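# Mount and lock centrifuge rotor unless past use-by date

## Task

The date is 11 July 2030. Read the use-by date on the card attached to the centrifuge. If the rotor is still in date, lower it fully onto the centrifuge drive, then thread the knob onto the top of the shaft until it seats against the rotor and tighten it firmly. If the date has passed, do not mount the rotor: leave it where it is and set the HOLD block on top of it. In either case the rotor must never be dropped.

## Robot and tools

Robot: two six-joint arms, left_arm and right_arm, each ending in a two-finger gripper with a wrist force/torque sensor and a wrist camera. Fixed cameras are cam_head_left, cam_head_right, cam_high and cam_low. The wrist cameras are cam_left_wrist and cam_right_wrist. All images are 672x504.

Frames: the scene frame has its origin at table-top height, midway between the nominal arm bases. +z points up, +x points out over the table, and left_arm is on the +y side. Image left and right do not match arm names. The calibrated bases are left_arm (+0.006, +0.710, 0) m, quat_wxyz (+1.000, 0, 0, -0.005), and right_arm (-0.014, -0.664, 0) m, quat_wxyz (+1.000, 0, 0, +0.001). Each arm reports its hand pose, velocities and wrist-camera pose in its own base frame. Fixed cameras and the table use the scene frame. Printed hand positions can be a few cm off, more at full reach. Gripper axes: fingers point along +z and open and close along y. end_effector_position is the point between the closed pads. Fingertips extend about 19 mm past it when closed and 6 mm when fully open. A block sticks out about 10 cm toward gripper +x.

The row. Every command row has 18 numbers covering both arms, even if only one arm moves. The first 9 are left_arm and the last 9 are right_arm. Each arm's 9 numbers are:
1. Six absolute joint target angles in radians, in this order: wrist 2, shoulder pan, elbow, wrist 1, wrist 3, shoulder lift. This is the same order as the Joint positions line.
2. Gripper position, from -1 to 1. This is an absolute setting: +1 is fully open (85 mm), about -0.8 is where the pads meet, and -1 closes until blocked.
3. force_limit, from -1 to 1.
4. speed, from -1 to 1. This is the finger gap rate: about 20 mm/s at -1, 85 at 0 and 150 at +1.

Joint ranges are ±6.283 for every joint except the elbow, which is ±3.142. A target more than 0.010 rad outside a range, and further out than the current angle, is refused. A target beyond the true end is clipped, and the result then reports "joint sent to its limit". To keep a gripper unchanged, repeat the last three numbers you sent for it. Sending 0 is itself a command. To hold a joint still, resend its angle from "Joint targets".

Tools:
- execute_actions(actions, cameras): actions is a list of actions. Each action is up to 15 rows, one per 1/30 s step. A short action repeats its last row until all 15 steps are used. An empty list returns state plus all camera images.
- move(target, speed, blend, stop_force, zero, blocking, cameras): joint-space paths to one 18-number row or a list of up to 15 rows, all within 10 s. speed is the top rate in rad/s of the joint with farthest to go: 0.01 to 3.14, default 0.5. blend, in rad, rounds the corners between listed targets. stop_force is 4 to 120 N and ends an arm's path on contact. Use a low speed with it and the same finger numbers for every target. Leave stop_force out when backing off a contact. zero=false accumulates pushes from the last zero. blocking=false returns after about 0.5 s and cannot be combined with stop_force. The paths do not avoid obstacles or the other arm.
- wait(seconds 0 to 10): lets time pass.
- stop: brakes a running move. The fingers keep moving.
- zoom_image(camera, region [x0,y0,x1,y1] in pixels, at most 504 per side): magnifies part of the latest image. Use it to read the date card.
- zero_wrist_force(arm): tares the wrist sensor.
- finished_scene: ends the scene for good. The result must stay correct without the robot.

Results. Joint positions, velocities, targets and torques are listed per arm in the joint order above. "within noise" means the arm is still. Wrist force and torque are in the end-effector axes, with a third line giving the peak force since the last report. object_status codes: 0 moving; 1 blocked while opening; 2 blocked while closing, meaning a grip; 3 reached the commanded position or pads met. To grip, send -1, hold it, and confirm status 2. position_measured counts: 3 is open, 78 is about 60 mm, 130 is 40 mm, 180 is 20 mm, 230 is closed. A move adds a "move:" line (done, off_target, moving, held, fault, and limits=held). "joint command not followed" means the clearance check between arms intervened.

Grip strength depends on force_limit, speed and the starting gap. A fast close from a centimetre or more open gives roughly 120 to 245 N per pad. A slow close at force_limit -1 gives about 30 N. To soften a grip, open first, then close again.

Hazards to avoid:
- Torque fault: contact torque at a joint limit, which is 293 N m for shoulder pan and lift, 133 N m for the elbow, and 48 N m for each wrist.
- Force fault: about 150 N on any part of the arm.
Either fault freezes that arm for 10 s. Arms are stiff, so aiming even slightly past a firm contact can trip a fault. Touch down slowly with stop_force. Motors overheat while holding loads, reaching far or pushing against something. They warn at 70 °C and brake at 85 °C for 30 to 60 s. Do not let the arms hit each other or close one gripper on the other arm's fingers. Do not drop the rotor, slam it, or push fixed objects hard. Anything ending up off the table fails the task. Avoid a hard grip on a part that still rests on something. Loose items may get nudged now and then. Motion lags commands by about 0.09 to 0.22 s, and large moves may still be settling when results come back. Time spent thinking counts, and the robot keeps running during it.

Each tool is called in YAML: its name, and indented under it one key for each argument.

## Session

execute_actions:
  actions: []

Scene clock: 0.00 s.
left_arm: end_effector_position=(+0.6034, -0.3666, +0.3734) position_measured=3 object_status=3 end_effector_quat_wxyz=(-0.004, +0.736, +0.677, +0.007) | right_arm: end_effector_position=(+0.2446, +0.4972, +0.2340) position_measured=3 object_status=3 end_effector_quat_wxyz=(-0.128, +0.501, +0.856, -0.005)
Joint names: [wrist 2, shoulder pan, elbow, wrist 1, wrist 3, shoulder lift]
Joint positions: left_arm=[-1.556 -0.801 1.793 -1.801 0.852 -1.554] | right_arm=[1.821 4.444 -2.235 -0.99 2.369 -1.429]
Joint velocities: within noise
Joint torques (N m): no reading
Motor temperatures (°C): left_arm=[28 35 35 37 36 28] | right_arm=[34 36 36 33 33 26]
Wrist force (N): no reading
Wrist torque (N m): no reading
Wrist force, peak (N): no reading
Joint targets: left_arm=[-1.556 -0.801 1.793 -1.801 0.852 -1.554] | right_arm=[1.821 4.444 -2.235 -0.990 2.369 -1.429]
Tool commands: left_gripper/position=+1.0 left_gripper/force_limit=+1.0 left_gripper/speed=+1.0 right_gripper/position=+1.0 right_gripper/force_limit=+1.0 right_gripper/speed=+1.0

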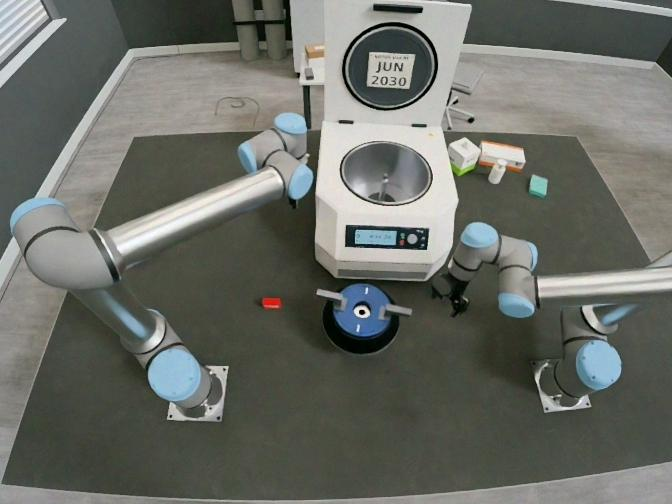

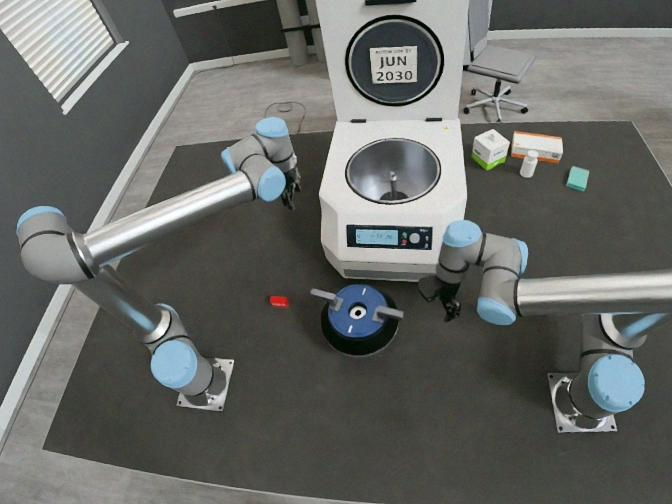

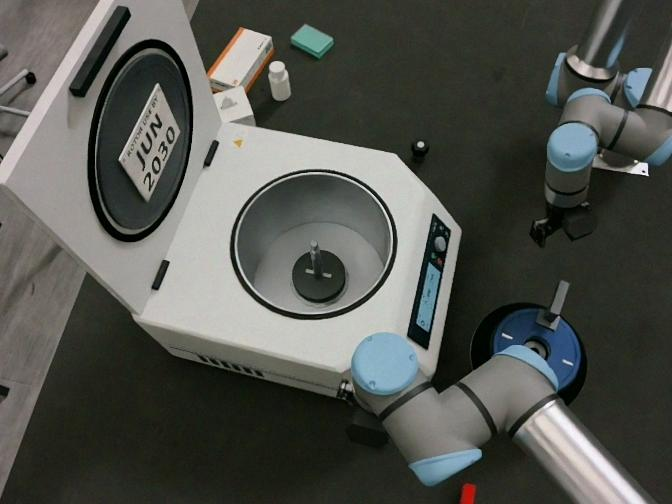

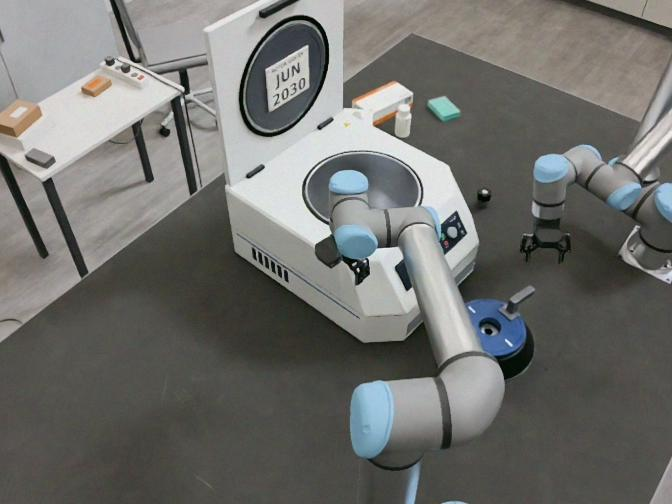

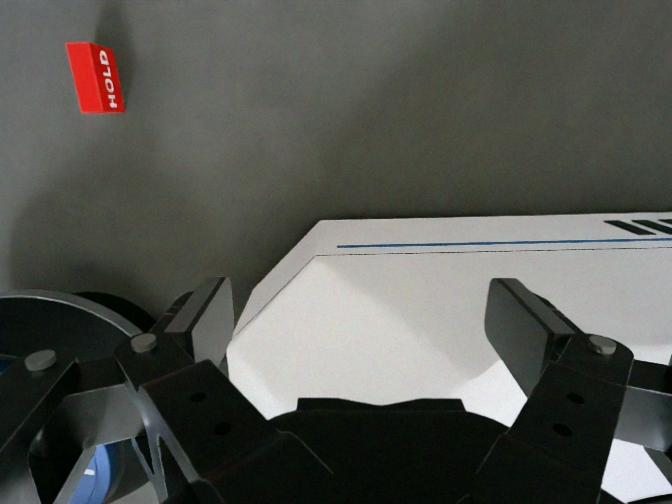

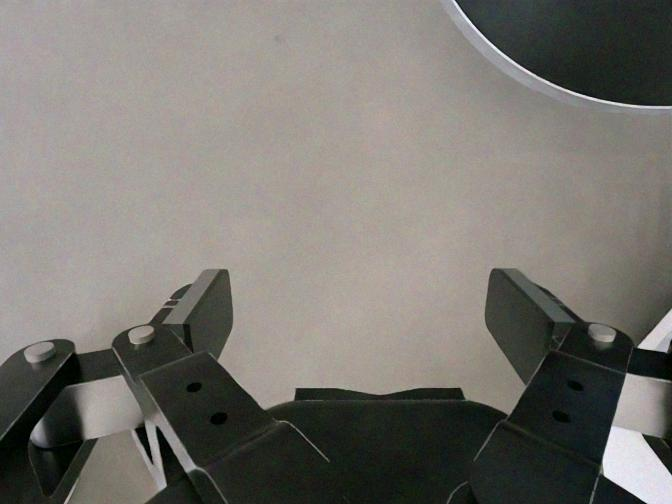

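zoom_image:
  camera: "cam_head_left"
  region: [350, 30, 430, 100]

zoom_image:
  camera: "cam_head_left"
  region: [240, 260, 440, 380]

zoom_image:
  camera: "cam_left_wrist"
  region: [0, 0, 300, 225]

Scaled by 6.300 from the camera's 672x504 image, which has a finer 960x720 frame.

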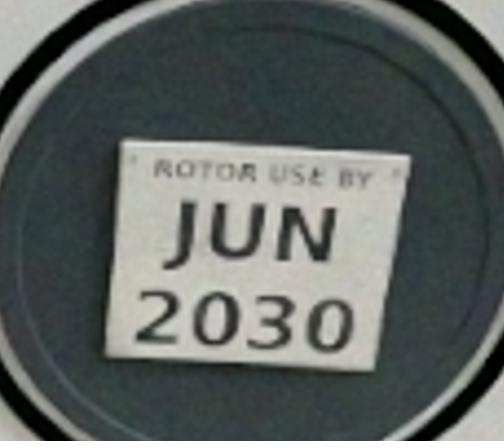

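Scaled by 2.520 from the camera's 672x504 image, which has a finer 960x720 frame.

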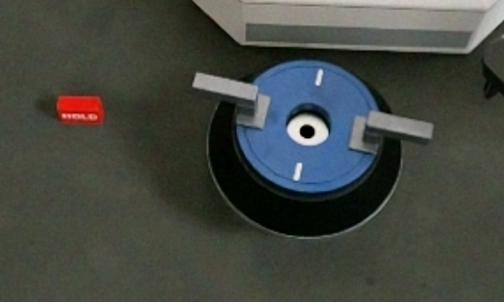

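Scaled by 1.680 from the camera's 672x504 image, which has a finer 960x720 frame.

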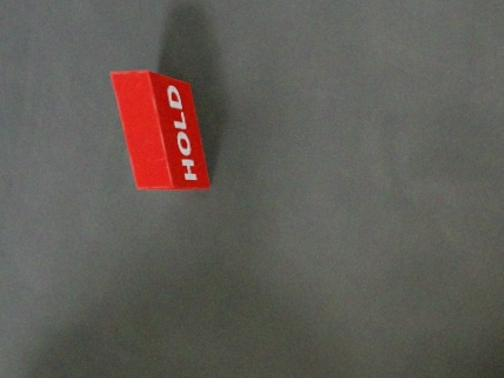

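move:
  target: [-1.5708,-1.155,2.186,-1.679,0.498,-2.078,1,1,1,1.821,4.444,-2.235,-0.99,2.369,-1.429,1,1,1]
  speed: 0.8
  cameras: ["cam_left_wrist","cam_head_left","cam_high"]

Scene clock: 32.80 s.
left_arm: end_effector_position=(+0.3171, -0.2869, +0.3708) position_measured=3 object_status=3 end_effector_quat_wxyz=(+0.000, +0.736, +0.677, +0.000) | right_arm: end_effector_position=(+0.2445, +0.4974, +0.2344) position_measured=3 object_status=3 end_effector_quat_wxyz=(-0.128, +0.501, +0.856, -0.005)
Joint names: [wrist 2, shoulder pan, elbow, wrist 1, wrist 3, shoulder lift]
Joint positions: left_arm=[-1.571 -1.155 2.186 -1.679 0.498 -2.078] | right_arm=[1.821 4.444 -2.235 -0.99 2.369 -1.429]
Joint torques (N m): left_arm=[-2.91 -10.22 -38.69 -1.06 -3.95 -25.27] | right_arm=[4.94 7.54 58.64 1.02 3.09 47.78]
Wrist force (N): left_arm=[-0.3 0.4 0.0] | right_arm=[0.5 -0.2 -0.5]
Wrist torque (N m): left_arm=[0.08 0.09 0.27] | right_arm=[-0.03 -0.07 0.00]
Wrist force, peak (N): left_arm=[0.0 4.5 0.9] | right_arm=[0.6 -0.1 -0.7]
Joint targets: left_arm=[-1.571 -1.155 2.186 -1.679 0.498 -2.078] | right_arm=[1.821 4.444 -2.235 -0.990 2.369 -1.429]
move: done
Images, in order (width x height): cam_head_left 672x504, cam_high 672x504, cam_left_wrist 672x504.

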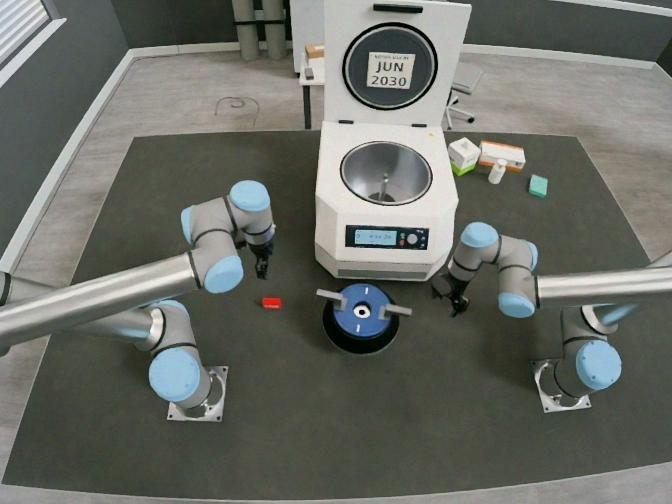

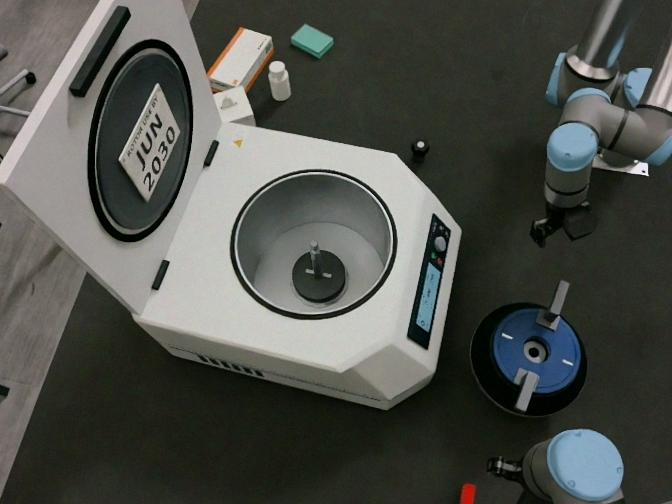

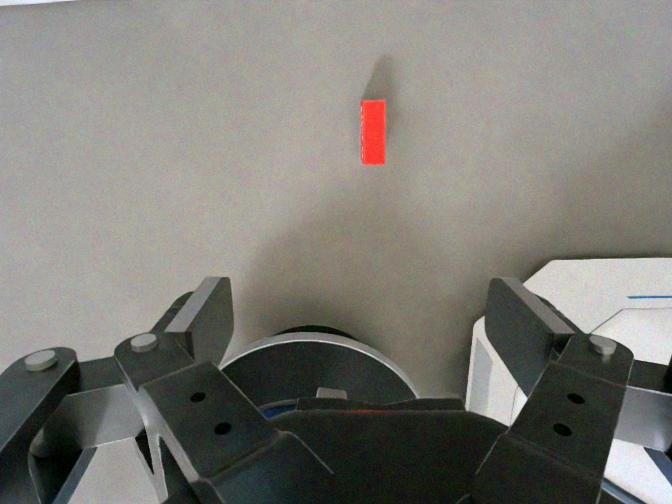

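move:
  target: [-1.5708,-1.0084,2.4864,-2.1192,0.6446,-1.938,1,1,1,1.821,4.444,-2.235,-0.99,2.369,-1.429,1,1,1]
  cameras: ["cam_left_wrist","cam_head_right"]

Scene clock: 44.93 s.
left_arm: end_effector_position=(+0.3540, -0.2351, +0.1707) position_measured=3 object_status=3 end_effector_quat_wxyz=(+0.000, +0.736, +0.677, +0.000) | right_arm: end_effector_position=(+0.2445, +0.4974, +0.2344) position_measured=3 object_status=3 end_effector_quat_wxyz=(-0.128, +0.501, +0.856, -0.005)
Joint names: [wrist 2, shoulder pan, elbow, wrist 1, wrist 3, shoulder lift]
Joint positions: left_arm=[-1.571 -1.008 2.486 -2.119 0.645 -1.938] | right_arm=[1.821 4.444 -2.235 -0.99 2.369 -1.429]
Joint torques (N m): left_arm=[0.49 15.79 -32.2 -7.74 3.2 7.93] | right_arm=[4.93 13.64 58.72 0.62 2.83 47.42]
Wrist force (N): left_arm=[-0.1 -0.1 0.3] | right_arm=[0.2 0.1 -0.1]
Wrist torque (N m): left_arm=[0.00 0.04 -0.02] | right_arm=[0.02 -0.03 -0.01]
Wrist force, peak (N): left_arm=[-0.6 -0.4 -2.6] | right_arm=[0.6 0.0 -0.7]
Joint targets: left_arm=[-1.571 -1.008 2.486 -2.119 0.645 -1.938] | right_arm=[1.821 4.444 -2.235 -0.990 2.369 -1.429]
move: done
Images, in order (width x height): cam_head_right 672x504, cam_left_wrist 672x504.

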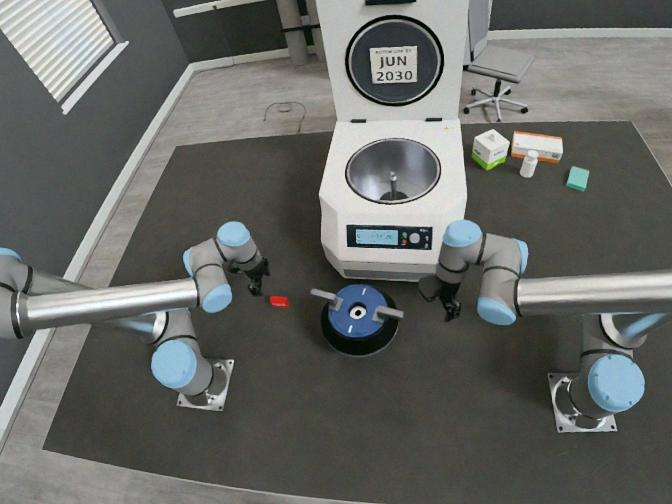

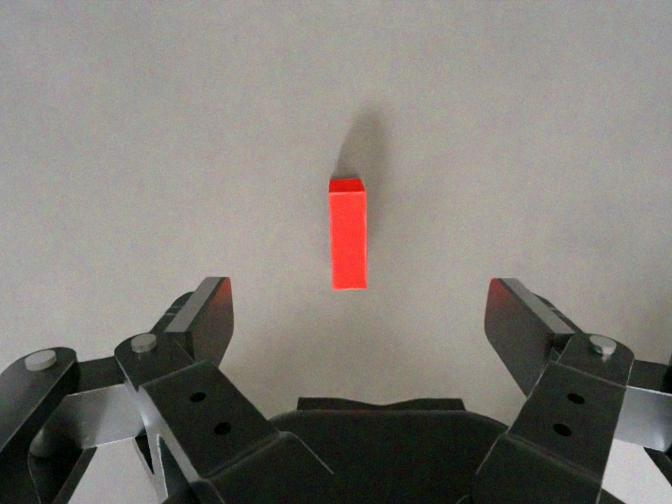

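move:
  target: [-1.5708,-1.0468,2.5689,-2.3956,0.606,-1.7441,1,1,1,1.821,4.444,-2.235,-0.99,2.369,-1.429,1,1,1]
  cameras: ["cam_left_wrist","cam_head_left","cam_low"]

zoom_image:
  camera: "cam_head_left"
  region: [200, 240, 400, 390]

Scene clock: 59.80 s.
left_arm: end_effector_position=(+0.3520, -0.2610, +0.0806) position_measured=3 object_status=3 end_effector_quat_wxyz=(+0.000, +0.735, +0.678, +0.000) | right_arm: end_effector_position=(+0.2445, +0.4974, +0.2344) position_measured=3 object_status=3 end_effector_quat_wxyz=(-0.128, +0.501, +0.856, -0.005)
Joint names: [wrist 2, shoulder pan, elbow, wrist 1, wrist 3, shoulder lift]
Joint positions: left_arm=[-1.571 -1.047 2.569 -2.395 0.606 -1.744] | right_arm=[1.821 4.444 -2.235 -0.99 2.369 -1.429]
Joint torques (N m): left_arm=[2.18 -9.89 -24.67 -7.14 -4 -1.47] | right_arm=[4.67 14.32 58.05 0.78 2.61 49]
Wrist force (N): left_arm=[-0.2 0.3 0.1] | right_arm=[0.4 0.1 -0.3]
Wrist torque (N m): left_arm=[0.08 0.05 0.26] | right_arm=[0.02 -0.06 -0.01]
Wrist force, peak (N): left_arm=[-0.4 0.5 1.9] | right_arm=[0.5 0.1 -0.7]
Joint targets: left_arm=[-1.571 -1.047 2.569 -2.396 0.606 -1.744] | right_arm=[1.821 4.444 -2.235 -0.990 2.369 -1.429]
move: done
Images, in order (width x height): cam_head_left 672x504, cam_low 672x504, cam_left_wrist 672x504.

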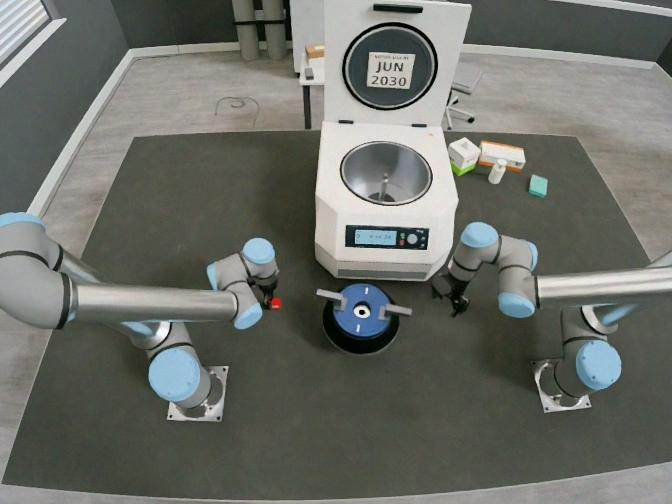

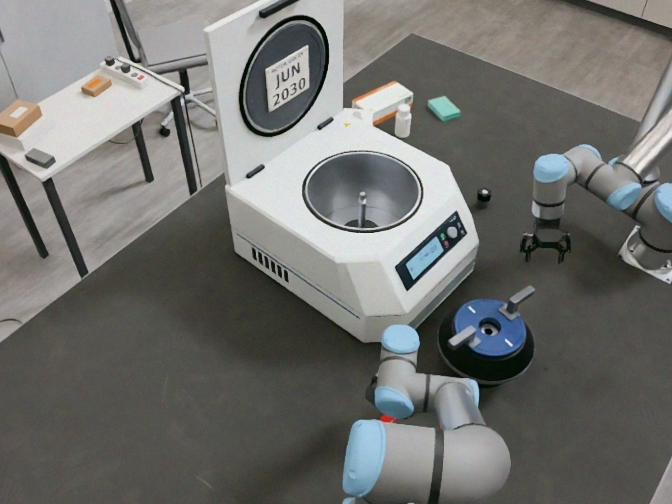

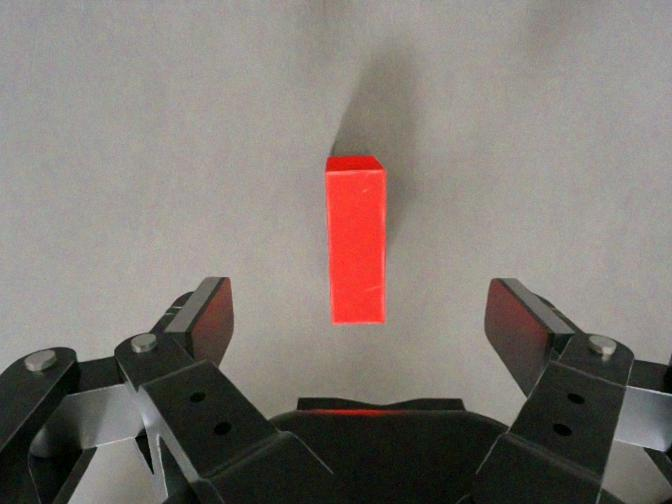

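Scaled by 2.520 from the camera's 672x504 image, which has a finer 960x720 frame.

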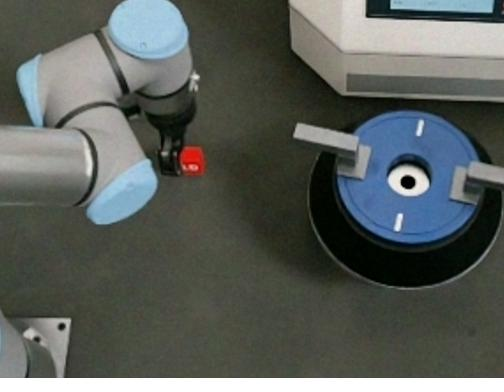

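move:
  target: [-1.5708,-1.0468,2.6132,-2.5683,0.606,-1.6157,1,1,1,1.821,4.444,-2.235,-0.99,2.369,-1.429,1,1,1]
  speed: 0.12
  stop_force: 8
  cameras: ["cam_left_wrist","cam_head_left"]

zoom_image:
  camera: "cam_head_left"
  region: [200, 240, 400, 390]

Scene clock: 68.03 s.
left_arm: end_effector_position=(+0.3521, -0.2612, +0.0287) position_measured=3 object_status=3 end_effector_quat_wxyz=(+0.000, +0.735, +0.678, +0.000) | right_arm: end_effector_position=(+0.2445, +0.4974, +0.2344) position_measured=3 object_status=3 end_effector_quat_wxyz=(-0.128, +0.501, +0.856, -0.005)
Joint names: [wrist 2, shoulder pan, elbow, wrist 1, wrist 3, shoulder lift]
Joint positions: left_arm=[-1.571 -1.047 2.613 -2.568 0.606 -1.616] | right_arm=[1.821 4.444 -2.235 -0.99 2.369 -1.429]
Joint torques (N m): left_arm=[2.34 -8.63 -19.1 -7.56 -3.92 -4.97] | right_arm=[4.83 15.9 59.05 1.14 2.86 48.26]
Wrist force (N): left_arm=[-0.2 0.3 0.3] | right_arm=[0.0 0.1 -0.5]
Wrist torque (N m): left_arm=[0.08 0.05 0.27] | right_arm=[0.01 0.00 0.00]
Wrist force, peak (N): left_arm=[-0.7 0.3 0.9] | right_arm=[0.5 -0.1 -0.7]
Joint targets: left_arm=[-1.571 -1.047 2.613 -2.568 0.606 -1.616] | right_arm=[1.821 4.444 -2.235 -0.990 2.369 -1.429]
move: done
Images, in order (width x height): cam_head_left 672x504, cam_left_wrist 672x504.

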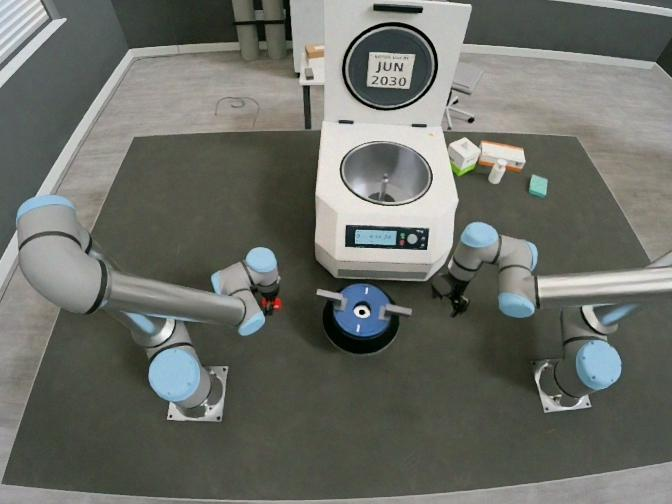

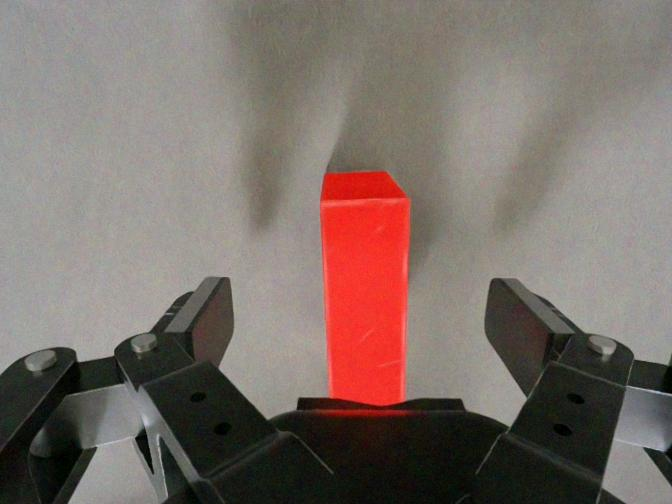

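Scaled by 2.520 from the camera's 672x504 image, which has a finer 960x720 frame.

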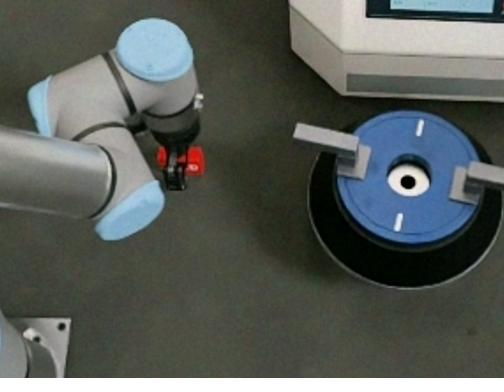

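move:
  target: [-1.5708,-1.0468,2.6132,-2.5683,0.606,-1.6157,-1,-0.9,-1,1.821,4.444,-2.235,-0.99,2.369,-1.429,1,1,1]
  cameras: ["cam_left_wrist"]

Scene clock: 73.10 s.
left_arm: end_effector_position=(+0.3521, -0.2612, +0.0287) position_measured=176 object_status=2 end_effector_quat_wxyz=(+0.000, +0.735, +0.678, +0.000) | right_arm: end_effector_position=(+0.2445, +0.4974, +0.2344) position_measured=3 object_status=3 end_effector_quat_wxyz=(-0.128, +0.501, +0.856, -0.005)
Joint names: [wrist 2, shoulder pan, elbow, wrist 1, wrist 3, shoulder lift]
Joint positions: left_arm=[-1.571 -1.047 2.613 -2.568 0.606 -1.616] | right_arm=[1.821 4.444 -2.235 -0.99 2.369 -1.429]
Joint torques (N m): left_arm=[2.3 -1.37 -18.73 -6.42 -3.4 -5.69] | right_arm=[4.6 15.53 58.05 1.16 2.88 48.46]
Wrist force (N): left_arm=[1.0 -2.2 -9.1] | right_arm=[-0.1 -0.1 -0.3]
Wrist torque (N m): left_arm=[0.05 0.10 0.27] | right_arm=[-0.01 0.03 0.00]
Wrist force, peak (N): left_arm=[1.0 -2.2 -9.5] | right_arm=[0.1 0.5 -0.5]
Joint targets: left_arm=[-1.571 -1.047 2.613 -2.568 0.606 -1.616] | right_arm=[1.821 4.444 -2.235 -0.990 2.369 -1.429]
move: done
Images, in order (width x height): cam_left_wrist 672x504.

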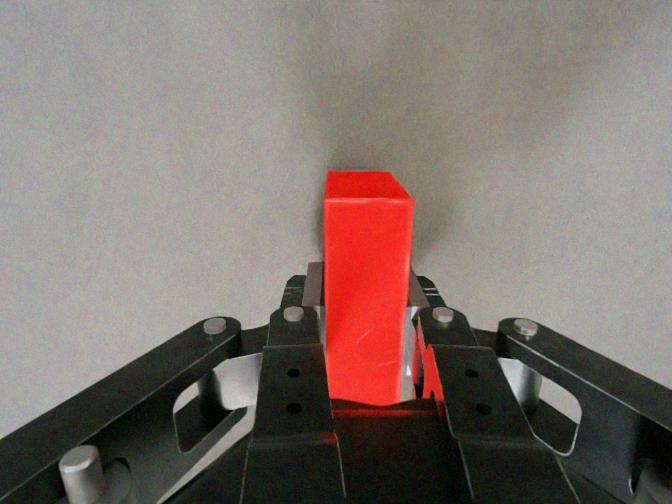

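move:
  target:
    - [-1.5708,-1.0468,2.4294,-2.0566,0.606,-1.9436,-1,-0.9,-1,1.821,4.444,-2.235,-0.99,2.369,-1.429,1,1,1]
    - [-1.5708,-1.3164,1.9854,-1.7967,0.3366,-1.7595,-1,-0.9,-1,1.821,4.444,-2.235,-0.99,2.369,-1.429,1,1,1]
  blend: 0.05
  speed: 0.3
  cameras: ["cam_left_wrist","cam_head_left","cam_head_right"]

zoom_image:
  camera: "cam_left_wrist"
  region: [150, 90, 520, 370]

Scene clock: 86.53 s.
left_arm: end_effector_position=(+0.3100, -0.5000, +0.3705) position_measured=176 object_status=2 end_effector_quat_wxyz=(+0.000, +0.736, +0.677, +0.000) | right_arm: end_effector_position=(+0.2445, +0.4974, +0.2344) position_measured=3 object_status=3 end_effector_quat_wxyz=(-0.128, +0.501, +0.856, -0.005)
Joint names: [wrist 2, shoulder pan, elbow, wrist 1, wrist 3, shoulder lift]
Joint positions: left_arm=[-1.571 -1.316 1.986 -1.797 0.337 -1.76] | right_arm=[1.821 4.444 -2.235 -0.99 2.369 -1.429]
Joint torques (N m): left_arm=[2.31 -9 -59.64 -1.12 -4.27 -12.63] | right_arm=[4.69 15.27 57.97 1.32 2.75 47.63]
Wrist force (N): left_arm=[0.0 0.2 0.0] | right_arm=[-0.1 0.3 -0.3]
Wrist torque (N m): left_arm=[0.02 0.02 0.25] | right_arm=[0.05 0.02 0.00]
Wrist force, peak (N): left_arm=[1.4 -2.4 -9.7] | right_arm=[0.0 0.2 -0.7]
Joint targets: left_arm=[-1.571 -1.316 1.985 -1.797 0.337 -1.760] | right_arm=[1.821 4.444 -2.235 -0.990 2.369 -1.429]
move: done
Images, in order (width x height): cam_head_left 672x504, cam_head_right 672x504, cam_left_wrist 672x504.

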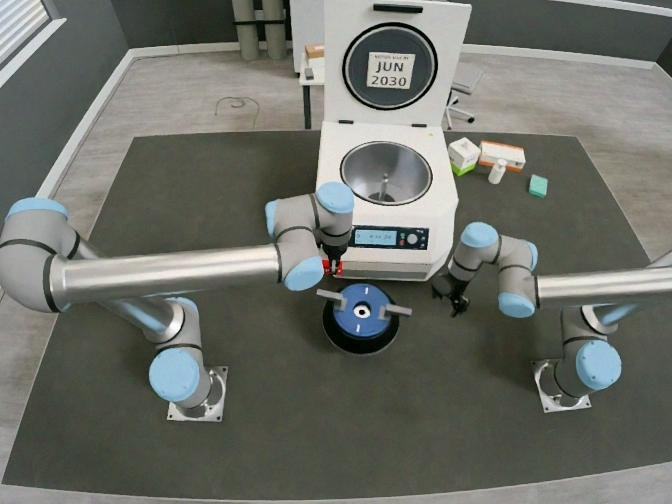

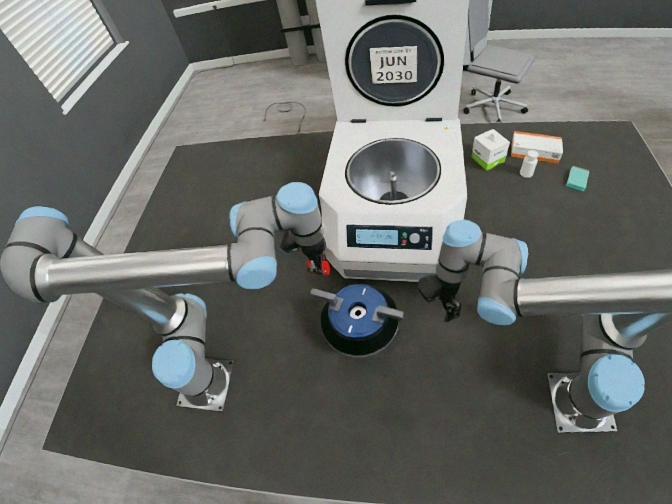

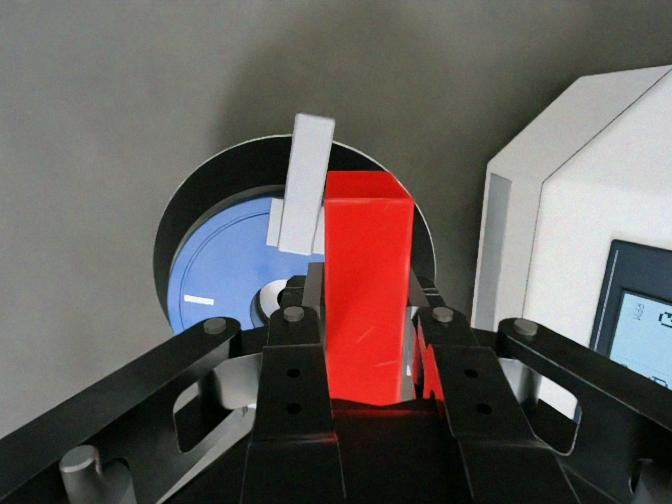

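Scaled by 1.362 from the camera's 672x504 image, which has a finer 960x720 frame.

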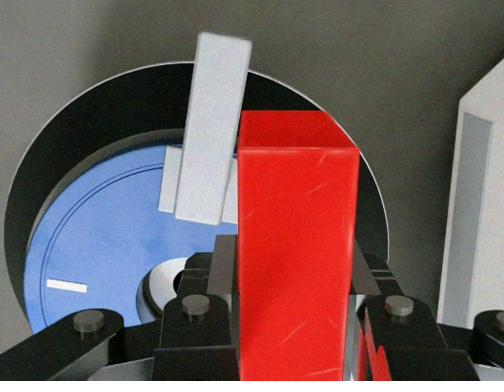

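move:
  target: [-1.5708,-1.3546,1.8512,-1.8156,0.2984,-1.6064,-1,-0.9,-1,1.821,4.444,-2.235,-0.99,2.369,-1.429,1,1,1]
  speed: 0.3
  cameras: ["cam_left_wrist","cam_high","cam_low"]

zoom_image:
  camera: "cam_left_wrist"
  region: [90, 0, 460, 280]

zoom_image:
  camera: "cam_high"
  region: [430, 260, 650, 425]

zoom_image:
  camera: "cam_low"
  region: [400, 260, 600, 410]

Scene clock: 98.47 s.
left_arm: end_effector_position=(+0.3101, -0.5999, +0.3706) position_measured=176 object_status=2 end_effector_quat_wxyz=(+0.000, +0.736, +0.677, +0.000) | right_arm: end_effector_position=(+0.2445, +0.4974, +0.2344) position_measured=3 object_status=3 end_effector_quat_wxyz=(-0.128, +0.501, +0.856, -0.005)
Joint names: [wrist 2, shoulder pan, elbow, wrist 1, wrist 3, shoulder lift]
Joint positions: left_arm=[-1.571 -1.355 1.851 -1.816 0.298 -1.607] | right_arm=[1.821 4.444 -2.235 -0.99 2.369 -1.429]
Joint torques (N m): left_arm=[2.33 -9.58 -58.93 -7.48 -3.94 -25.41] | right_arm=[4.65 14.23 58.08 1.03 3.1 45.74]
Wrist force (N): left_arm=[-0.2 0.2 0.4] | right_arm=[-0.1 0.2 0.0]
Wrist torque (N m): left_arm=[0.02 0.04 0.27] | right_arm=[0.03 0.03 0.00]
Wrist force, peak (N): left_arm=[-2.6 0.3 0.9] | right_arm=[0.0 0.2 -0.7]
Joint targets: left_arm=[-1.571 -1.355 1.851 -1.816 0.298 -1.606] | right_arm=[1.821 4.444 -2.235 -0.990 2.369 -1.429]
move: done
Images, in order (width x height): cam_high 672x504, cam_low 672x504, cam_left_wrist 672x504.

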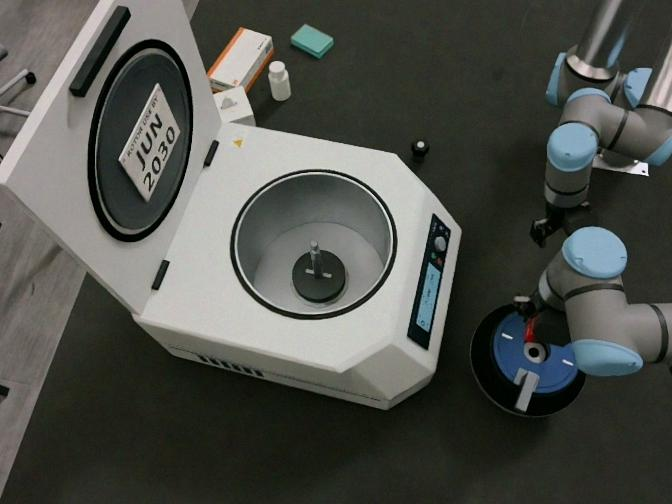

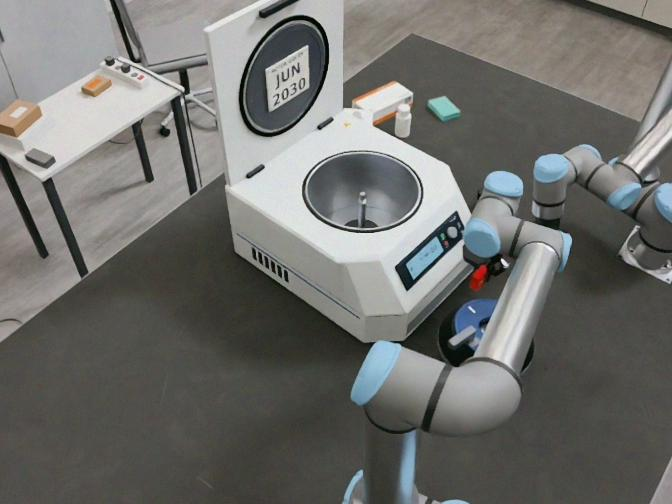

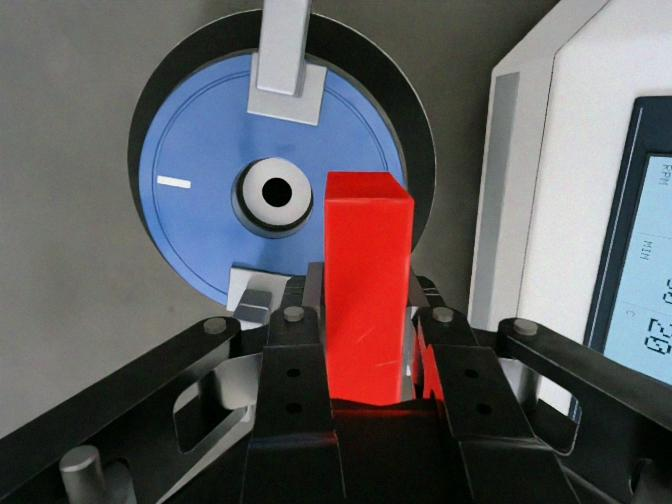

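Scaled by 1.362 from the camera's 672x504 image, which has a finer 960x720 frame.

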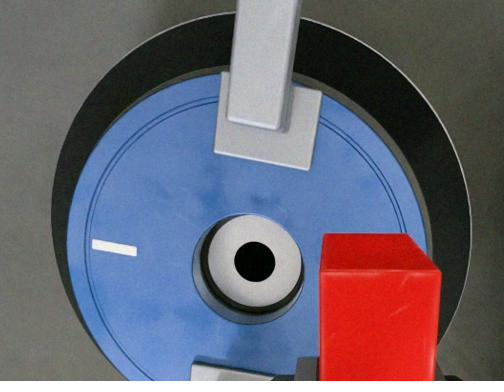

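Scaled by 2.291 from the camera's 672x504 image, which has a finer 960x720 frame.

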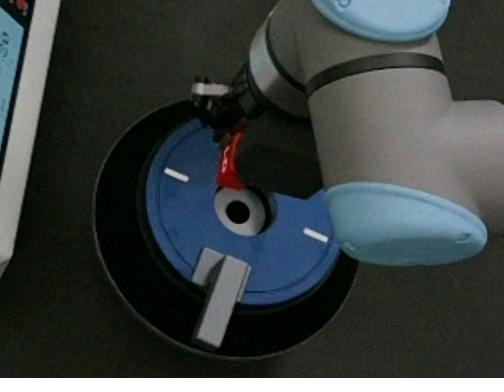

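Scaled by 2.520 from the camera's 672x504 image, which has a finer 960x720 frame.

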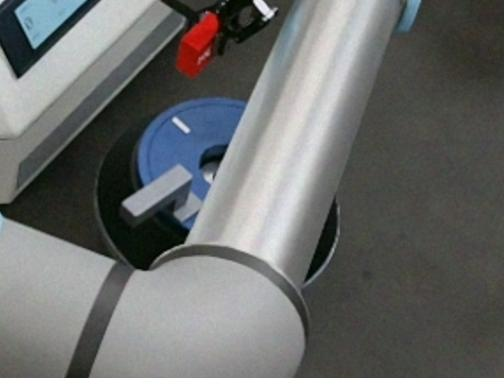

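move:
  target: [-1.5708,-1.3465,1.9604,-1.9826,0.3065,-1.5486,-1,-0.9,-1,1.821,4.444,-2.235,-0.99,2.369,-1.429,1,1,1]
  speed: 0.15
  stop_force: 8
  cameras: ["all"]

zoom_image:
  camera: "cam_head_left"
  region: [300, 220, 440, 365]

zoom_image:
  camera: "cam_head_right"
  region: [280, 220, 440, 365]

zoom_image:
  camera: "cam_high"
  region: [430, 260, 650, 425]

Scene clock: 121.93 s.
left_arm: end_effector_position=(+0.3160, -0.6020, +0.2806) position_measured=176 object_status=2 end_effector_quat_wxyz=(+0.000, +0.736, +0.677, +0.000) | right_arm: end_effector_position=(+0.2445, +0.4974, +0.2344) position_measured=3 object_status=3 end_effector_quat_wxyz=(-0.128, +0.501, +0.856, -0.005)
Joint names: [wrist 2, shoulder pan, elbow, wrist 1, wrist 3, shoulder lift]
Joint positions: left_arm=[-1.571 -1.347 1.96 -1.983 0.307 -1.549] | right_arm=[1.821 4.444 -2.235 -0.99 2.369 -1.429]
Joint torques (N m): left_arm=[2.24 15.48 -34.92 -7.44 3.23 -29.19] | right_arm=[4.86 13.79 57.54 1.44 3.14 48.2]
Wrist force (N): left_arm=[-0.5 0.4 0.6] | right_arm=[0.3 0.1 0.2]
Wrist torque (N m): left_arm=[0.05 0.10 -0.02] | right_arm=[0.02 -0.05 0.00]
Wrist force, peak (N): left_arm=[0.2 0.4 1.3] | right_arm=[0.3 0.2 -0.6]
Joint targets: left_arm=[-1.571 -1.346 1.960 -1.983 0.306 -1.549] | right_arm=[1.821 4.444 -2.235 -0.990 2.369 -1.429]
move: done

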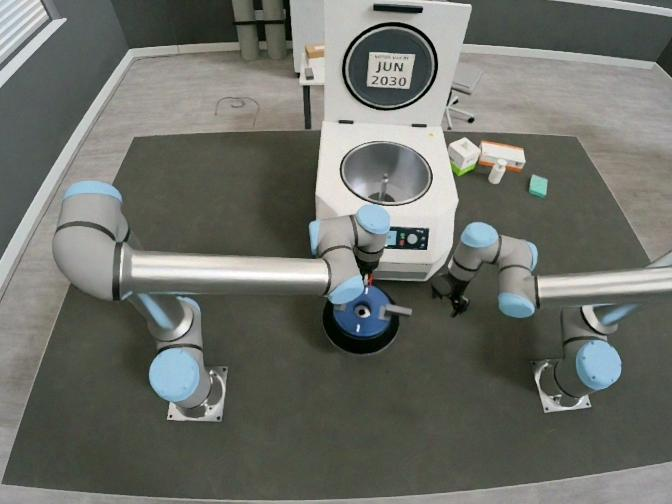

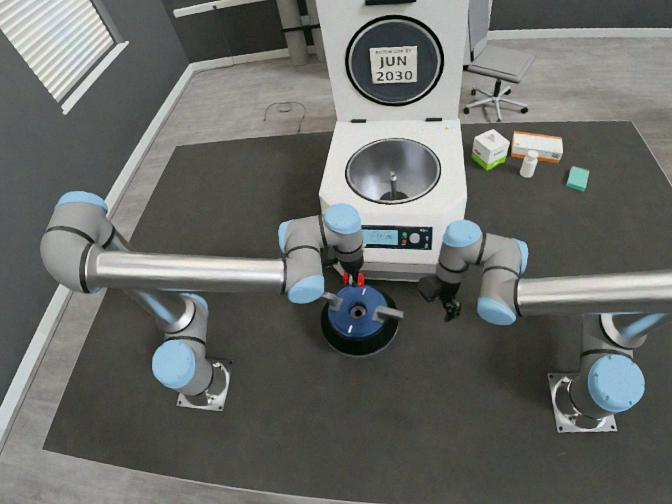

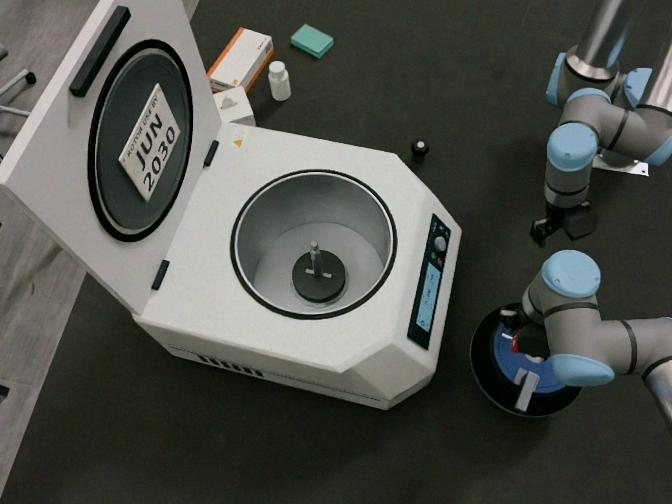

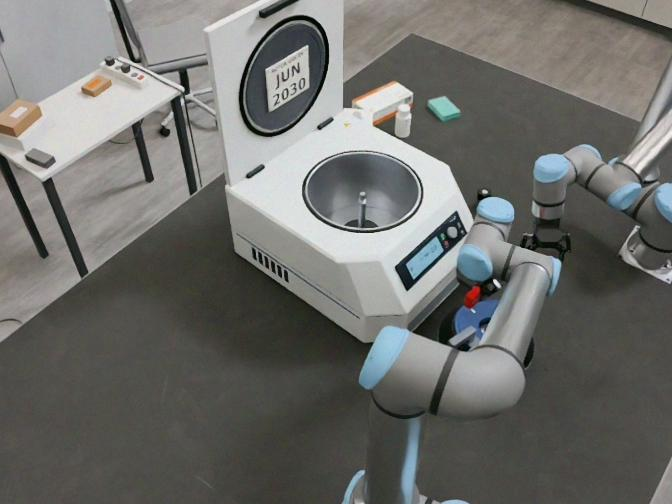

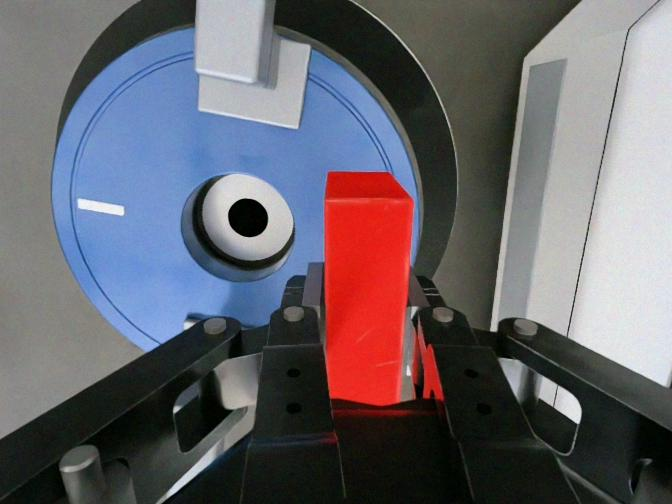

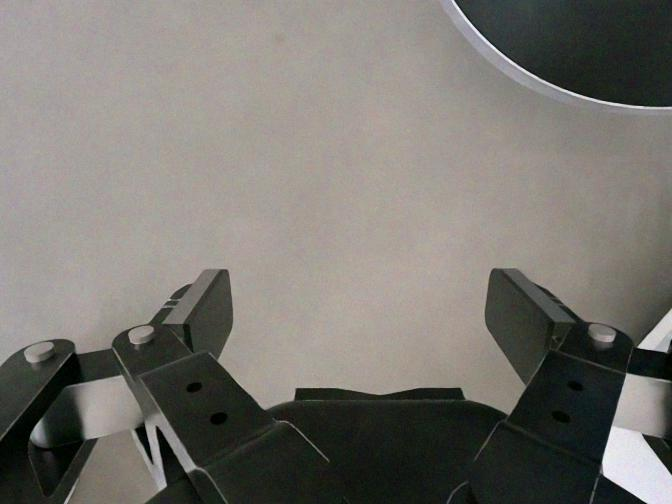

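Scaled by 3.476 from the camera's 672x504 image, which has a finer 960x720 frame.

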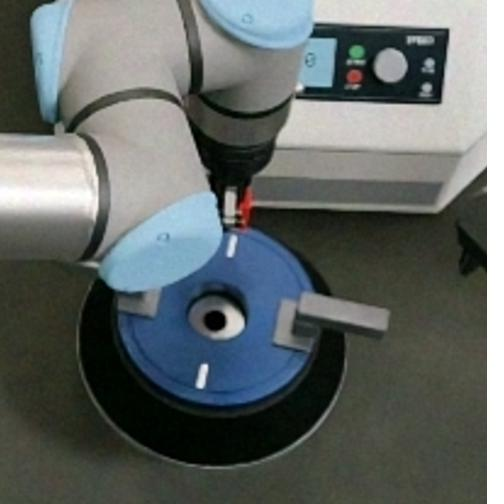

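Scaled by 3.150 from the camera's 672x504 image, which has a finer 960x720 frame.

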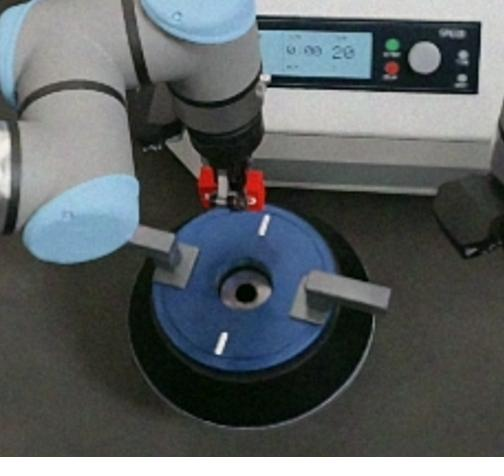

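Scaled by 2.291 from the camera's 672x504 image, which has a finer 960x720 frame.

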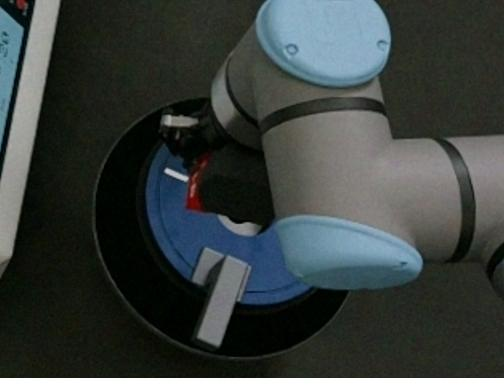

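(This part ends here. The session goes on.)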